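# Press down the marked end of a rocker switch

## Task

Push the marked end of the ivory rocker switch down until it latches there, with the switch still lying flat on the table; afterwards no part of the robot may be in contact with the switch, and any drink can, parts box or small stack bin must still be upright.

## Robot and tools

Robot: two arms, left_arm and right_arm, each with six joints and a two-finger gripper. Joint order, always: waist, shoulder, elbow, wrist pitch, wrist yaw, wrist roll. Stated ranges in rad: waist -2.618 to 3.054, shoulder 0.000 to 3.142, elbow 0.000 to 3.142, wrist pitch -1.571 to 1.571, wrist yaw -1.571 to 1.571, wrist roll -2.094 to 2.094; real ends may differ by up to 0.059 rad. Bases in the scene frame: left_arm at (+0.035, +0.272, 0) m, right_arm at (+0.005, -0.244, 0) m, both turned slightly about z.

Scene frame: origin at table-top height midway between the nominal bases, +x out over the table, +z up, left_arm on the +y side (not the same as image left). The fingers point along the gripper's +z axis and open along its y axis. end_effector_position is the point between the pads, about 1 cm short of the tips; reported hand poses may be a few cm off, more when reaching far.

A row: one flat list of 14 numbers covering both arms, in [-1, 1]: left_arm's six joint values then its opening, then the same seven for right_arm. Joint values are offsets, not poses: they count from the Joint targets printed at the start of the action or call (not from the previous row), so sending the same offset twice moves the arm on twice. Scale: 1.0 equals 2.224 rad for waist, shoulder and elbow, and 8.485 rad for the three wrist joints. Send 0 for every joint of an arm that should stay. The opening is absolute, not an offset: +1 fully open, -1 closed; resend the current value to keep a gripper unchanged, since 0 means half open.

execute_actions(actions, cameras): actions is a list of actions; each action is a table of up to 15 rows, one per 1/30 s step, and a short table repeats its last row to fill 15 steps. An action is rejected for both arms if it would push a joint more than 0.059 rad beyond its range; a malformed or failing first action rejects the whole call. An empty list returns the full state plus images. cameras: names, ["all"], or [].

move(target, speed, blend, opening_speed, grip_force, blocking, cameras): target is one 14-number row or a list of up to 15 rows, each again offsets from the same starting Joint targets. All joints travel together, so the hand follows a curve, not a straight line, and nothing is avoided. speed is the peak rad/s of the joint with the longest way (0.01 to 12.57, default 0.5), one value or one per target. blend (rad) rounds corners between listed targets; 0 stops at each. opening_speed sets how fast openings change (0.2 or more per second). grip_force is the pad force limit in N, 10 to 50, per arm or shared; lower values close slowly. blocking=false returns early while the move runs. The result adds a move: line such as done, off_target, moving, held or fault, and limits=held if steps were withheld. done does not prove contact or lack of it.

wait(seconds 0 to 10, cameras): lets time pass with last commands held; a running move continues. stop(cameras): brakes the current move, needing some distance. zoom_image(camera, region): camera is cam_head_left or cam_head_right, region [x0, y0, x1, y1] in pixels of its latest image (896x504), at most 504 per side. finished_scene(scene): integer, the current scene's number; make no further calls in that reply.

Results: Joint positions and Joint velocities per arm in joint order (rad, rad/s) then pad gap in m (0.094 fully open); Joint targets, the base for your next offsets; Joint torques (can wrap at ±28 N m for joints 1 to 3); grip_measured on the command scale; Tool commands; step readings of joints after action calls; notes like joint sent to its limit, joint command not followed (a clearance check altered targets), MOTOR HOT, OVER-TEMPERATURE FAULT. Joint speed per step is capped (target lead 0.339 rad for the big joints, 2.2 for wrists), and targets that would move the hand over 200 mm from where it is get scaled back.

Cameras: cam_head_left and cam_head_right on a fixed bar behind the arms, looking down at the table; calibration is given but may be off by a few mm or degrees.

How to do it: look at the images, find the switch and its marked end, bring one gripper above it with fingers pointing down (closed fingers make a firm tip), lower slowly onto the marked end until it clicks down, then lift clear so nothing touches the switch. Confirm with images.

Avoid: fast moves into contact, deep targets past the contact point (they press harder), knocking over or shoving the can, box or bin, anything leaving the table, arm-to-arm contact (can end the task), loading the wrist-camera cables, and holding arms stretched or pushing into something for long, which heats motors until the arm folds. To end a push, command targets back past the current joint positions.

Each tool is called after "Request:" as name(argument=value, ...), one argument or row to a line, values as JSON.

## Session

Request:
execute_actions(
  actions=[],
)

Scene clock: 0.00 s.
left_arm: end_effector_position=(+0.4384, +0.2535, +0.1110) grip_measured=+1.000 end_effector_quat_wxyz=(+0.579, +0.028, +0.810, -0.084) | right_arm: end_effector_position=(+0.3956, -0.2768, +0.0802) grip_measured=+1.000 end_effector_quat_wxyz=(+0.559, +0.035, +0.828, +0.021)
Joint positions: left_arm=[0.065 1.514 0.411 0.774 0.215 -0.036 0.094] | right_arm=[-0.117 1.567 0.353 0.827 -0.132 0.026 0.094]
Joint velocities: within noise
Joint torques (N m): no reading
Heat: left arm: 25 °C; right arm: 30 °C.
Joint targets: left_arm=[0.065 1.504 0.421 0.784 0.216 -0.036] | right_arm=[-0.117 1.560 0.360 0.835 -0.133 0.026]
Tool commands: left_gripper/opening=+1.0 right_gripper/opening=+1.0

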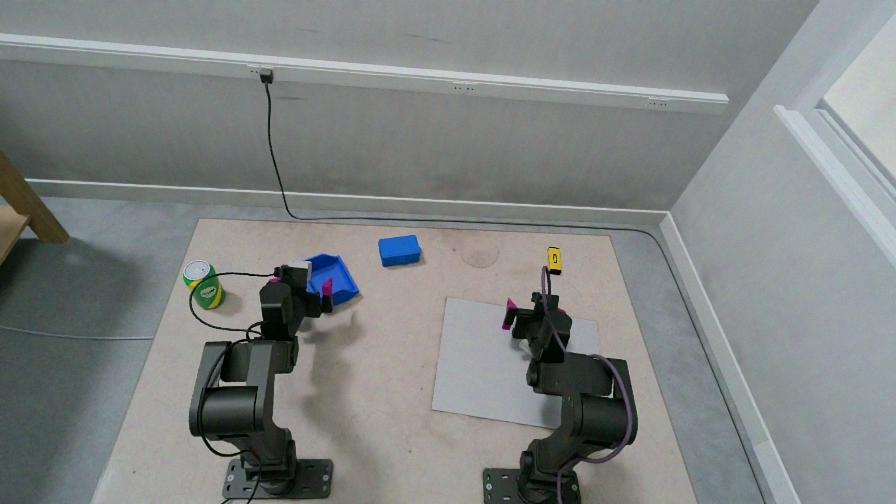

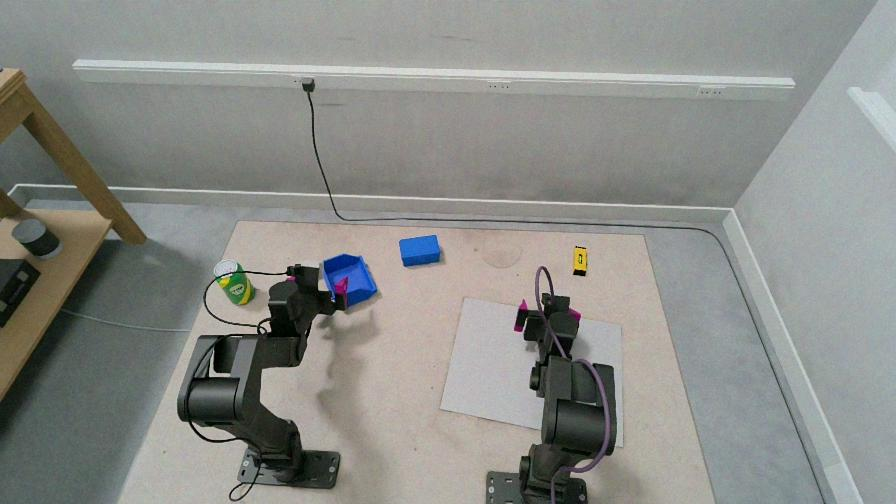

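Request:
move(
  target=[
    [0, 0, 0, 0, 0, 0, 1, 0, -0.2248, 0, 0, 0, 0, -0.96],
    [0, 0, 0, 0, 0, 0, 1, -0.46, -0.2248, 0, 0, 0, 0, -0.96],
  ],
  speed=1.3,
  blend=0.35,
  cameras=["all"],
)

Request:
zoom_image(
  camera="cam_head_left",
  region=[430, 290, 610, 430],
)

Request:
zoom_image(
  camera="cam_head_right",
  region=[440, 290, 630, 450],
)

Scene clock: 6.00 s.
left_arm: end_effector_position=(+0.4384, +0.2535, +0.1110) grip_measured=+1.000 end_effector_quat_wxyz=(+0.579, +0.028, +0.810, -0.084) | right_arm: end_effector_position=(+0.1709, -0.5710, +0.2593) grip_measured=-0.957 end_effector_quat_wxyz=(+0.647, +0.336, +0.580, -0.364)
Joint positions: left_arm=[0.065 1.514 0.411 0.774 0.215 -0.036 0.094] | right_arm=[-1.136 1.075 0.353 0.824 -0.127 0.026 0.002]
Joint torques (N m): left_arm=[-0.01 -5.2 7.3 2.24 0.06 -0.03] | right_arm=[-0.39 -2.86 7.94 2.15 -0.07 -0.04]
Heat: left arm: 26 °C; right arm: 31 °C.
Joint targets: left_arm=[0.065 1.504 0.421 0.784 0.216 -0.036] | right_arm=[-1.140 1.060 0.360 0.835 -0.133 0.026]
move: done; blend cut to 0.25 rad at target 1

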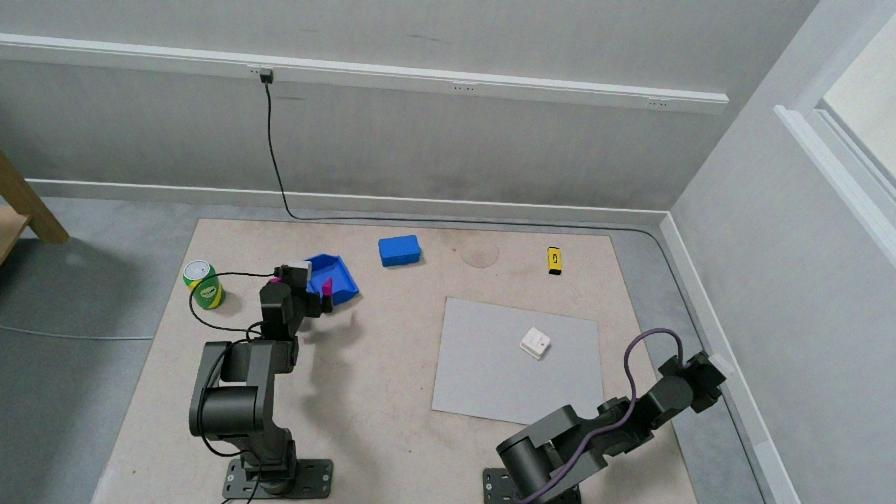

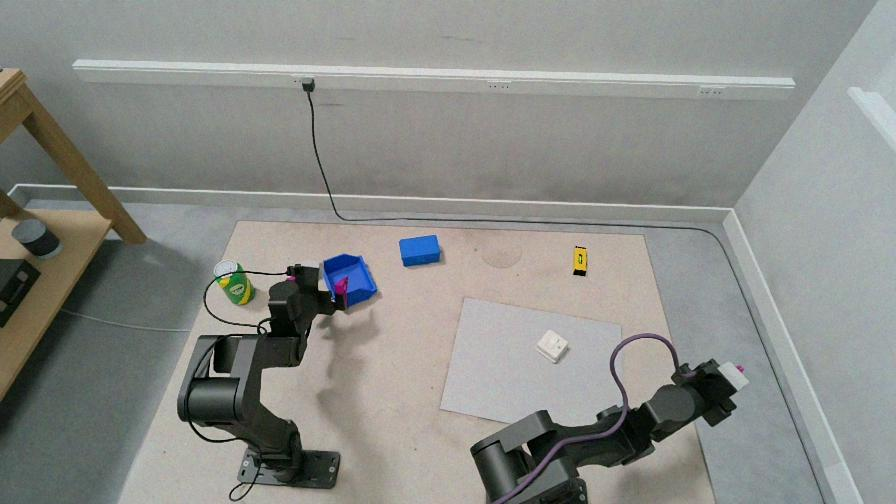

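Scaled by 2.800 from the camera's 896x504 image, which has a finer 1280x720 frame.

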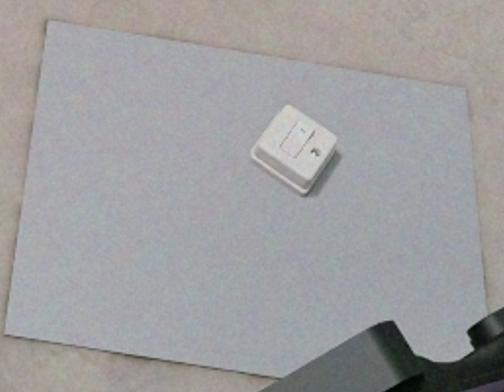

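Scaled by 2.653 from the camera's 896x504 image, which has a finer 1280x720 frame.

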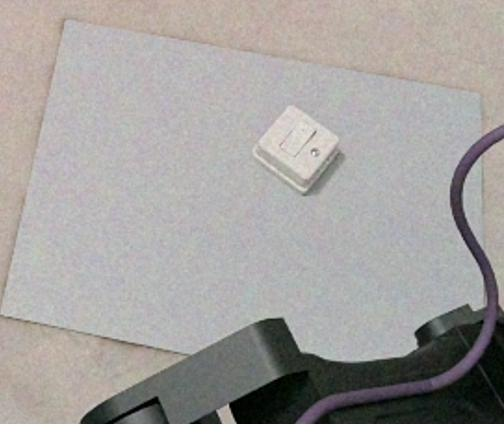

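Request:
zoom_image(
  camera="cam_head_left",
  region=[510, 320, 560, 370],
)

Request:
zoom_image(
  camera="cam_head_right",
  region=[530, 322, 580, 372],
)

Scaled by 10.080 from the camera's 896x504 image, which has a finer 1280x720 frame.

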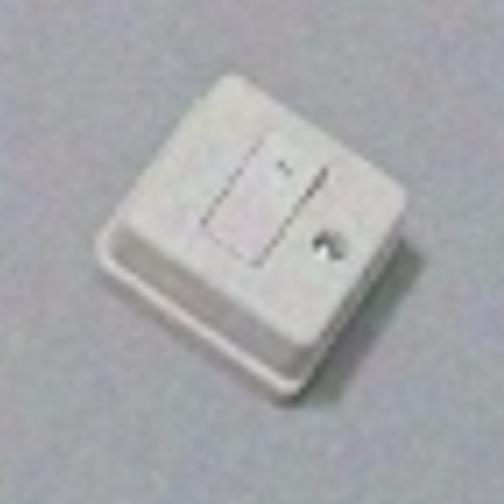

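Scaled by 10.080 from the camera's 896x504 image, which has a finer 1280x720 frame.

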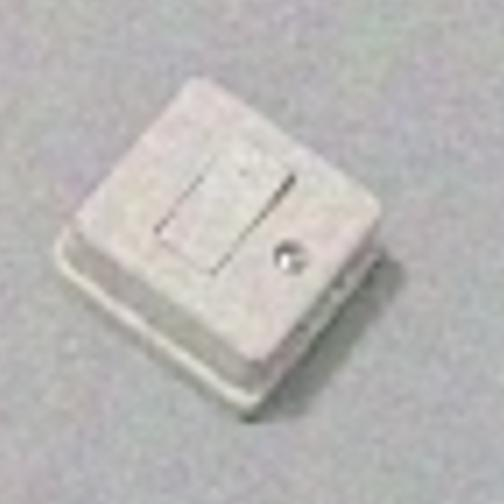

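Request:
move(
  target=[
    [0, 0, 0, 0, 0, 0, 1, 0.4384, 0.2203, 0.3103, -0.1338, 0.0157, -0.0031, -0.96],
    [0, 0, 0, 0, 0, 0, 1, 0.4384, 0.4969, 0.6522, -0.2771, 0.0157, -0.0031, -0.96],
    [0, 0, 0, 0, 0, 0, 1, 0.4384, 0.5189, 0.5913, -0.2561, 0.0157, -0.0031, -0.96],
    [0, 0, 0, 0, 0, 0, 1, 0.4384, 0.4766, 0.661, -0.2771, 0.0157, -0.0031, -0.96],
    [0, 0, 0, 0, 0, 0, 1, 0.1079, 0.2428, 0.4227, -0.2163, 0.0157, -0.0031, -0.96],
  ],
  speed=[1.2, 1.2, 0.2, 0.5, 1.2],
  blend=[0.2, 0.01, 0, 0.08, 0],
  cameras=["all"],
)

Request:
zoom_image(
  camera="cam_head_left",
  region=[510, 320, 560, 370],
)

Request:
zoom_image(
  camera="cam_head_right",
  region=[530, 322, 580, 372],
)

Scene clock: 19.10 s.
left_arm: end_effector_position=(+0.4384, +0.2535, +0.1110) grip_measured=+1.000 end_effector_quat_wxyz=(+0.579, +0.028, +0.810, -0.084) | right_arm: end_effector_position=(+0.2132, -0.5234, +0.1235) grip_measured=-0.957 end_effector_quat_wxyz=(+0.112, +0.446, +0.886, -0.056)
Joint positions: left_arm=[0.065 1.514 0.411 0.774 0.215 -0.036 0.094] | right_arm=[-0.903 1.626 1.322 -1.015 0 0.001 0.002]
Joint torques (N m): left_arm=[-0.1 -5.3 7.24 2.25 0.05 0] | right_arm=[0.21 -7.91 5.14 1.02 0 -0.04]
Heat: left arm: 28 °C; right arm: 32 °C.
Joint targets: left_arm=[0.065 1.504 0.421 0.784 0.216 -0.036] | right_arm=[-0.900 1.600 1.300 -1.000 0.000 -0.001]
move: done

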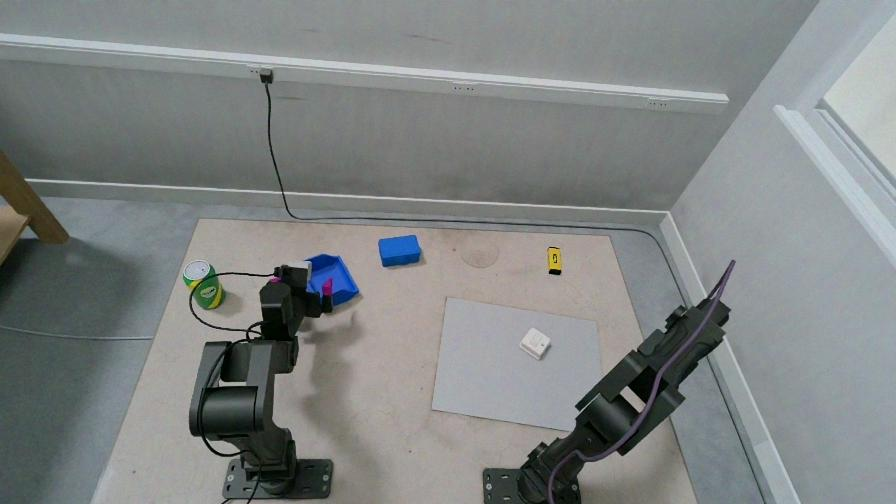

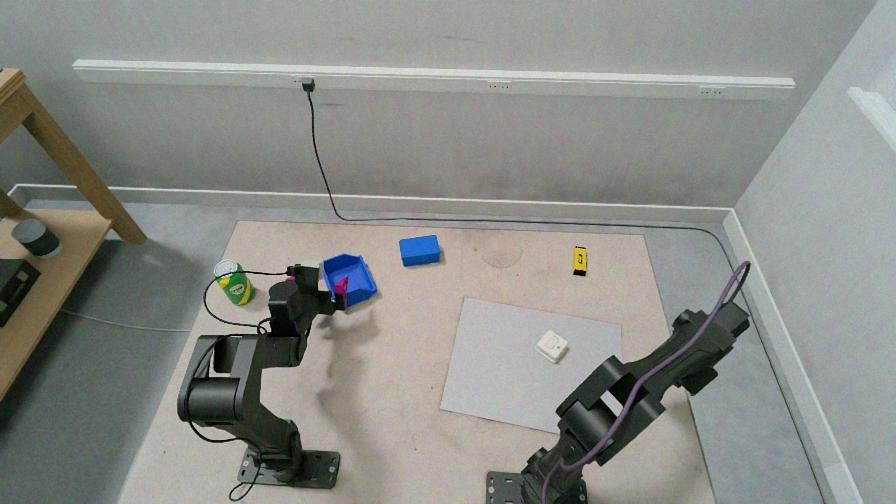

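Scaled by 10.080 from the camera's 896x504 image, which has a finer 1280x720 frame.

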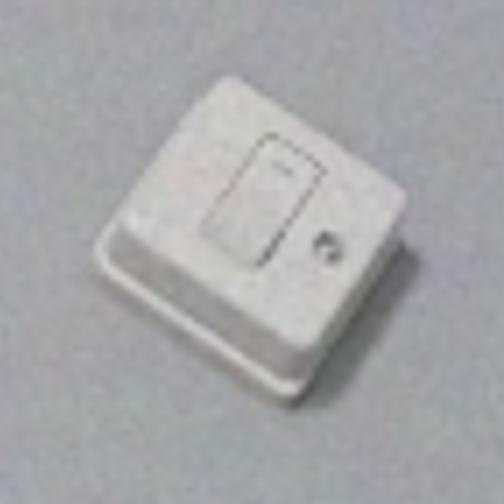

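Scaled by 10.080 from the camera's 896x504 image, which has a finer 1280x720 frame.

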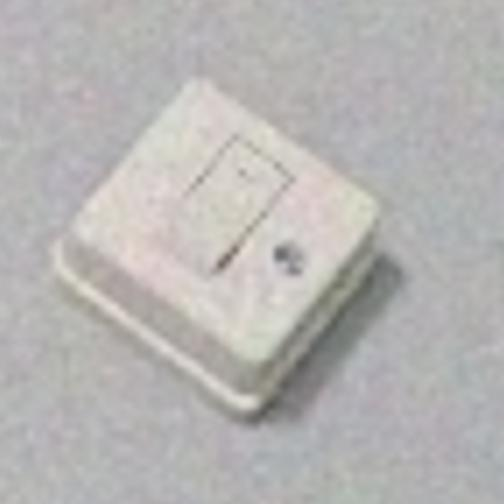

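Request:
finished_scene(
  scene=2,
)

The scene is finished: the task was done.


## Next scene

The same job, from a new start.

Request:
execute_actions(
  actions=[],
)

Scene clock: 0.00 s.
left_arm: end_effector_position=(+0.4273, +0.2847, +0.1115) grip_measured=+1.000 end_effector_quat_wxyz=(+0.604, -0.041, +0.796, +0.012) | right_arm: end_effector_position=(+0.4166, -0.2796, +0.1148) grip_measured=+1.000 end_effector_quat_wxyz=(+0.620, +0.064, +0.780, -0.054)
Joint positions: left_arm=[0.015 1.501 0.327 0.9 -0.072 -0.052 0.094] | right_arm=[-0.001 1.617 0.385 1.003 0.134 0.026 0.094]
Joint velocities: within noise
Joint torques (N m): no reading
Heat: left arm: 24 °C; right arm: 28 °C.
Joint targets: left_arm=[0.015 1.492 0.336 0.909 -0.072 -0.052] | right_arm=[-0.001 1.609 0.393 1.009 0.134 0.026]
Tool commands: left_gripper/opening=+1.0 right_gripper/opening=+1.0

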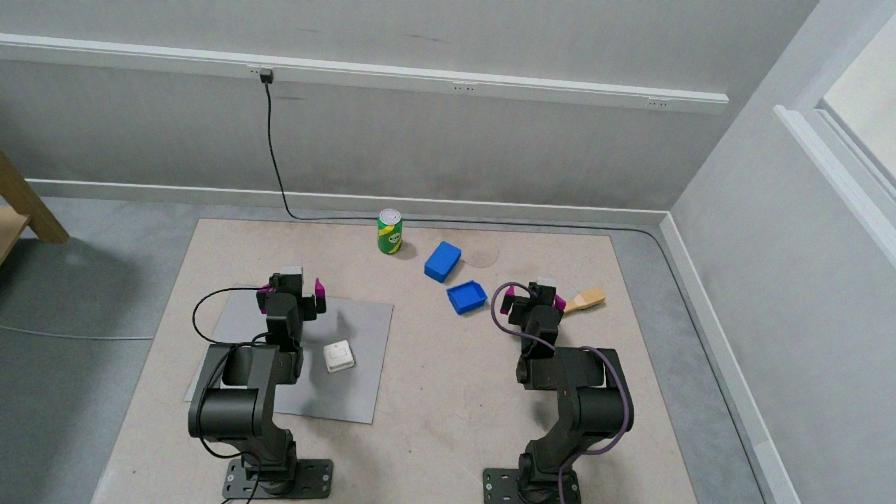

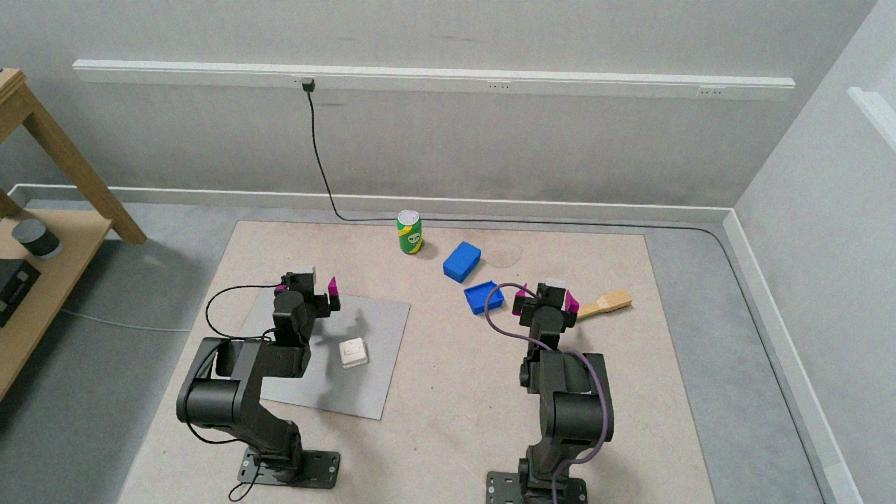

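Request:
zoom_image(
  camera="cam_head_left",
  region=[314, 330, 364, 380],
)

Request:
zoom_image(
  camera="cam_head_right",
  region=[328, 327, 378, 377],
)

Scaled by 10.080 from the camera's 896x504 image, which has a finer 1280x720 frame.

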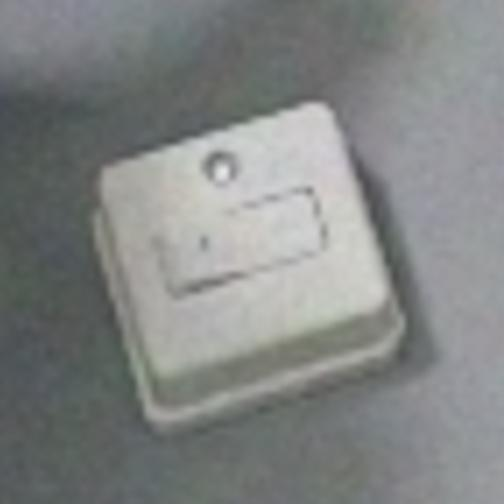

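Scaled by 10.080 from the camera's 896x504 image, which has a finer 1280x720 frame.

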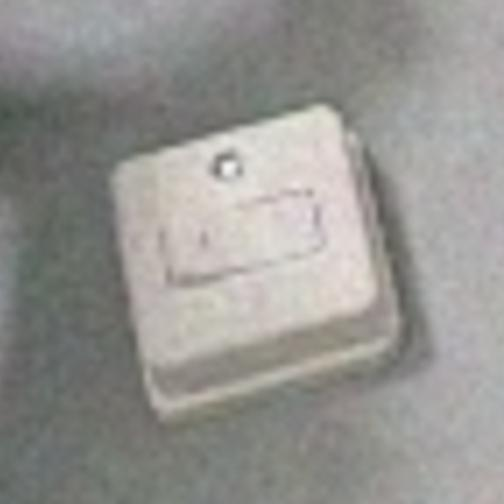

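Request:
move(
  target=[
    [-0.1358, 0.0036, 0.2761, -0.1189, 0.0085, 0.0061, -0.96, 0, 0, 0, 0, 0, 0, 1],
    [-0.1358, 0.1770, 0.4797, -0.2707, 0.0085, 0.0061, -0.96, 0, 0, 0, 0, 0, 0, 1],
    [-0.1358, 0.2059, 0.4281, -0.2503, 0.0085, 0.0061, -0.96, 0, 0, 0, 0, 0, 0, 1],
    [-0.1358, 0.161, 0.4919, -0.2707, 0.0085, 0.0061, -0.96, 0, 0, 0, 0, 0, 0, 1],
    [0.263, 0.0486, 0.5234, -0.2603, 0.0085, 0.0061, -0.96, 0, 0, 0, 0, 0, 0, 1],
  ],
  speed=[1.3, 1.3, 0.2, 0.5, 1.2],
  blend=[0.2, 0.01, 0, 0.08, 0],
  cameras=["all"],
)

Request:
zoom_image(
  camera="cam_head_left",
  region=[314, 330, 364, 380],
)

Request:
zoom_image(
  camera="cam_head_right",
  region=[328, 327, 378, 377],
)

Scene clock: 12.63 s.
left_arm: end_effector_position=(+0.2950, +0.4452, +0.1552) grip_measured=-0.959 end_effector_quat_wxyz=(+0.050, -0.292, +0.955, +0.016) | right_arm: end_effector_position=(+0.4166, -0.2796, +0.1147) grip_measured=+1.000 end_effector_quat_wxyz=(+0.620, +0.064, +0.780, -0.054)
Joint positions: left_arm=[0.601 1.629 1.477 -1.314 -0.002 -0.011 0.002] | right_arm=[-0.001 1.617 0.385 1.002 0.134 0.026 0.094]
Joint torques (N m): left_arm=[-0.06 -8.64 9.1 0.85 0.04 0.07] | right_arm=[-0.01 -5.31 5.97 2.15 0.02 -0.03]
Heat: left arm: 26 °C; right arm: 30 °C.
Joint targets: left_arm=[0.600 1.600 1.500 -1.299 0.000 -0.001] | right_arm=[-0.001 1.609 0.393 1.009 0.134 0.026]
move: done

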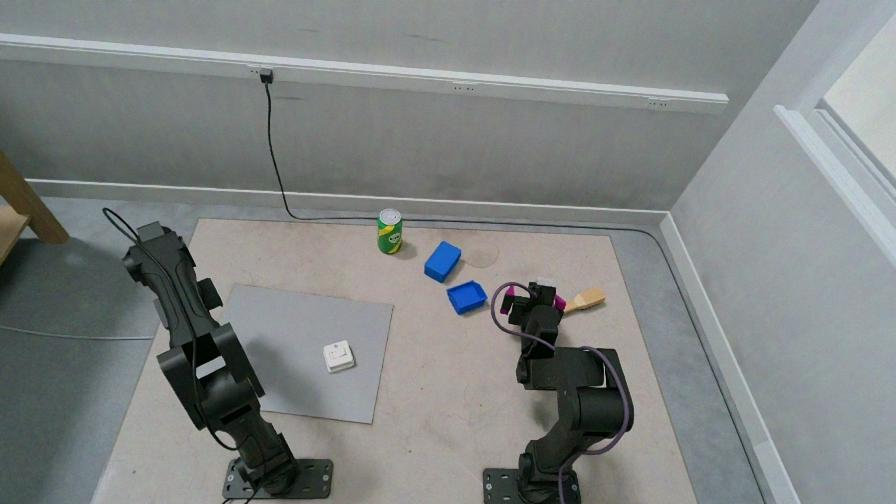

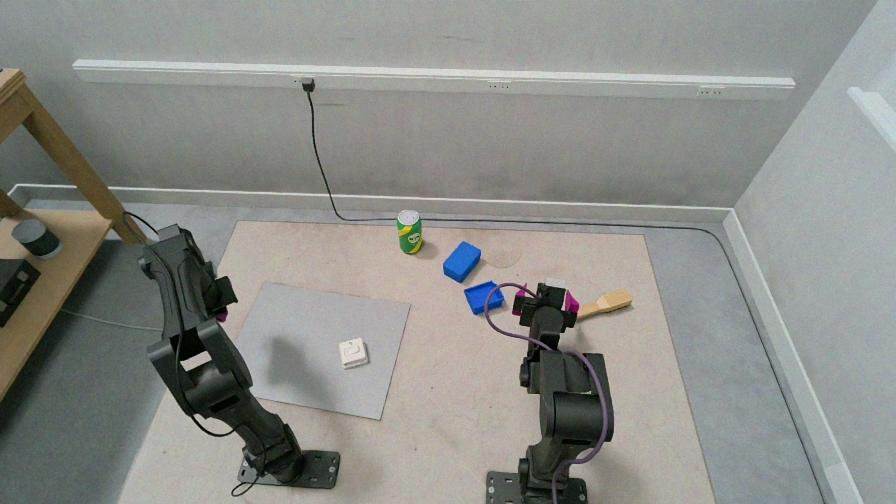

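Scaled by 10.080 from the camera's 896x504 image, which has a finer 1280x720 frame.

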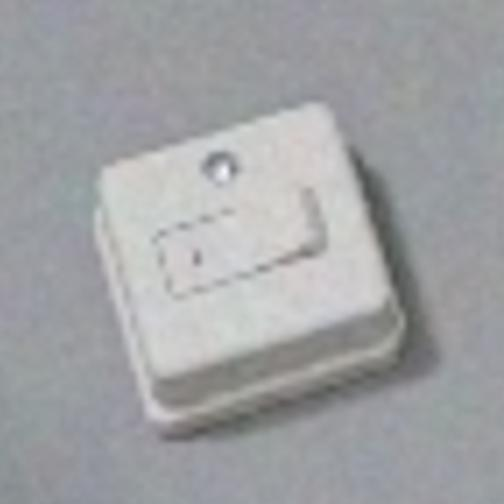

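Scaled by 10.080 from the camera's 896x504 image, which has a finer 1280x720 frame.

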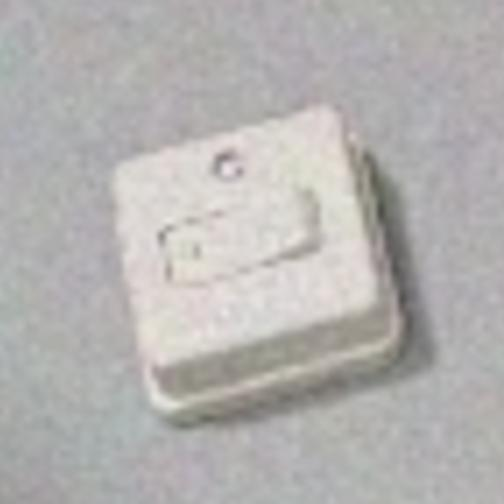

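Both camera views now show the right end of the rocker raised and the marked end down, so the switch has flipped.

Request:
finished_scene(
  scene=3,
)

The scene is finished: the task was done.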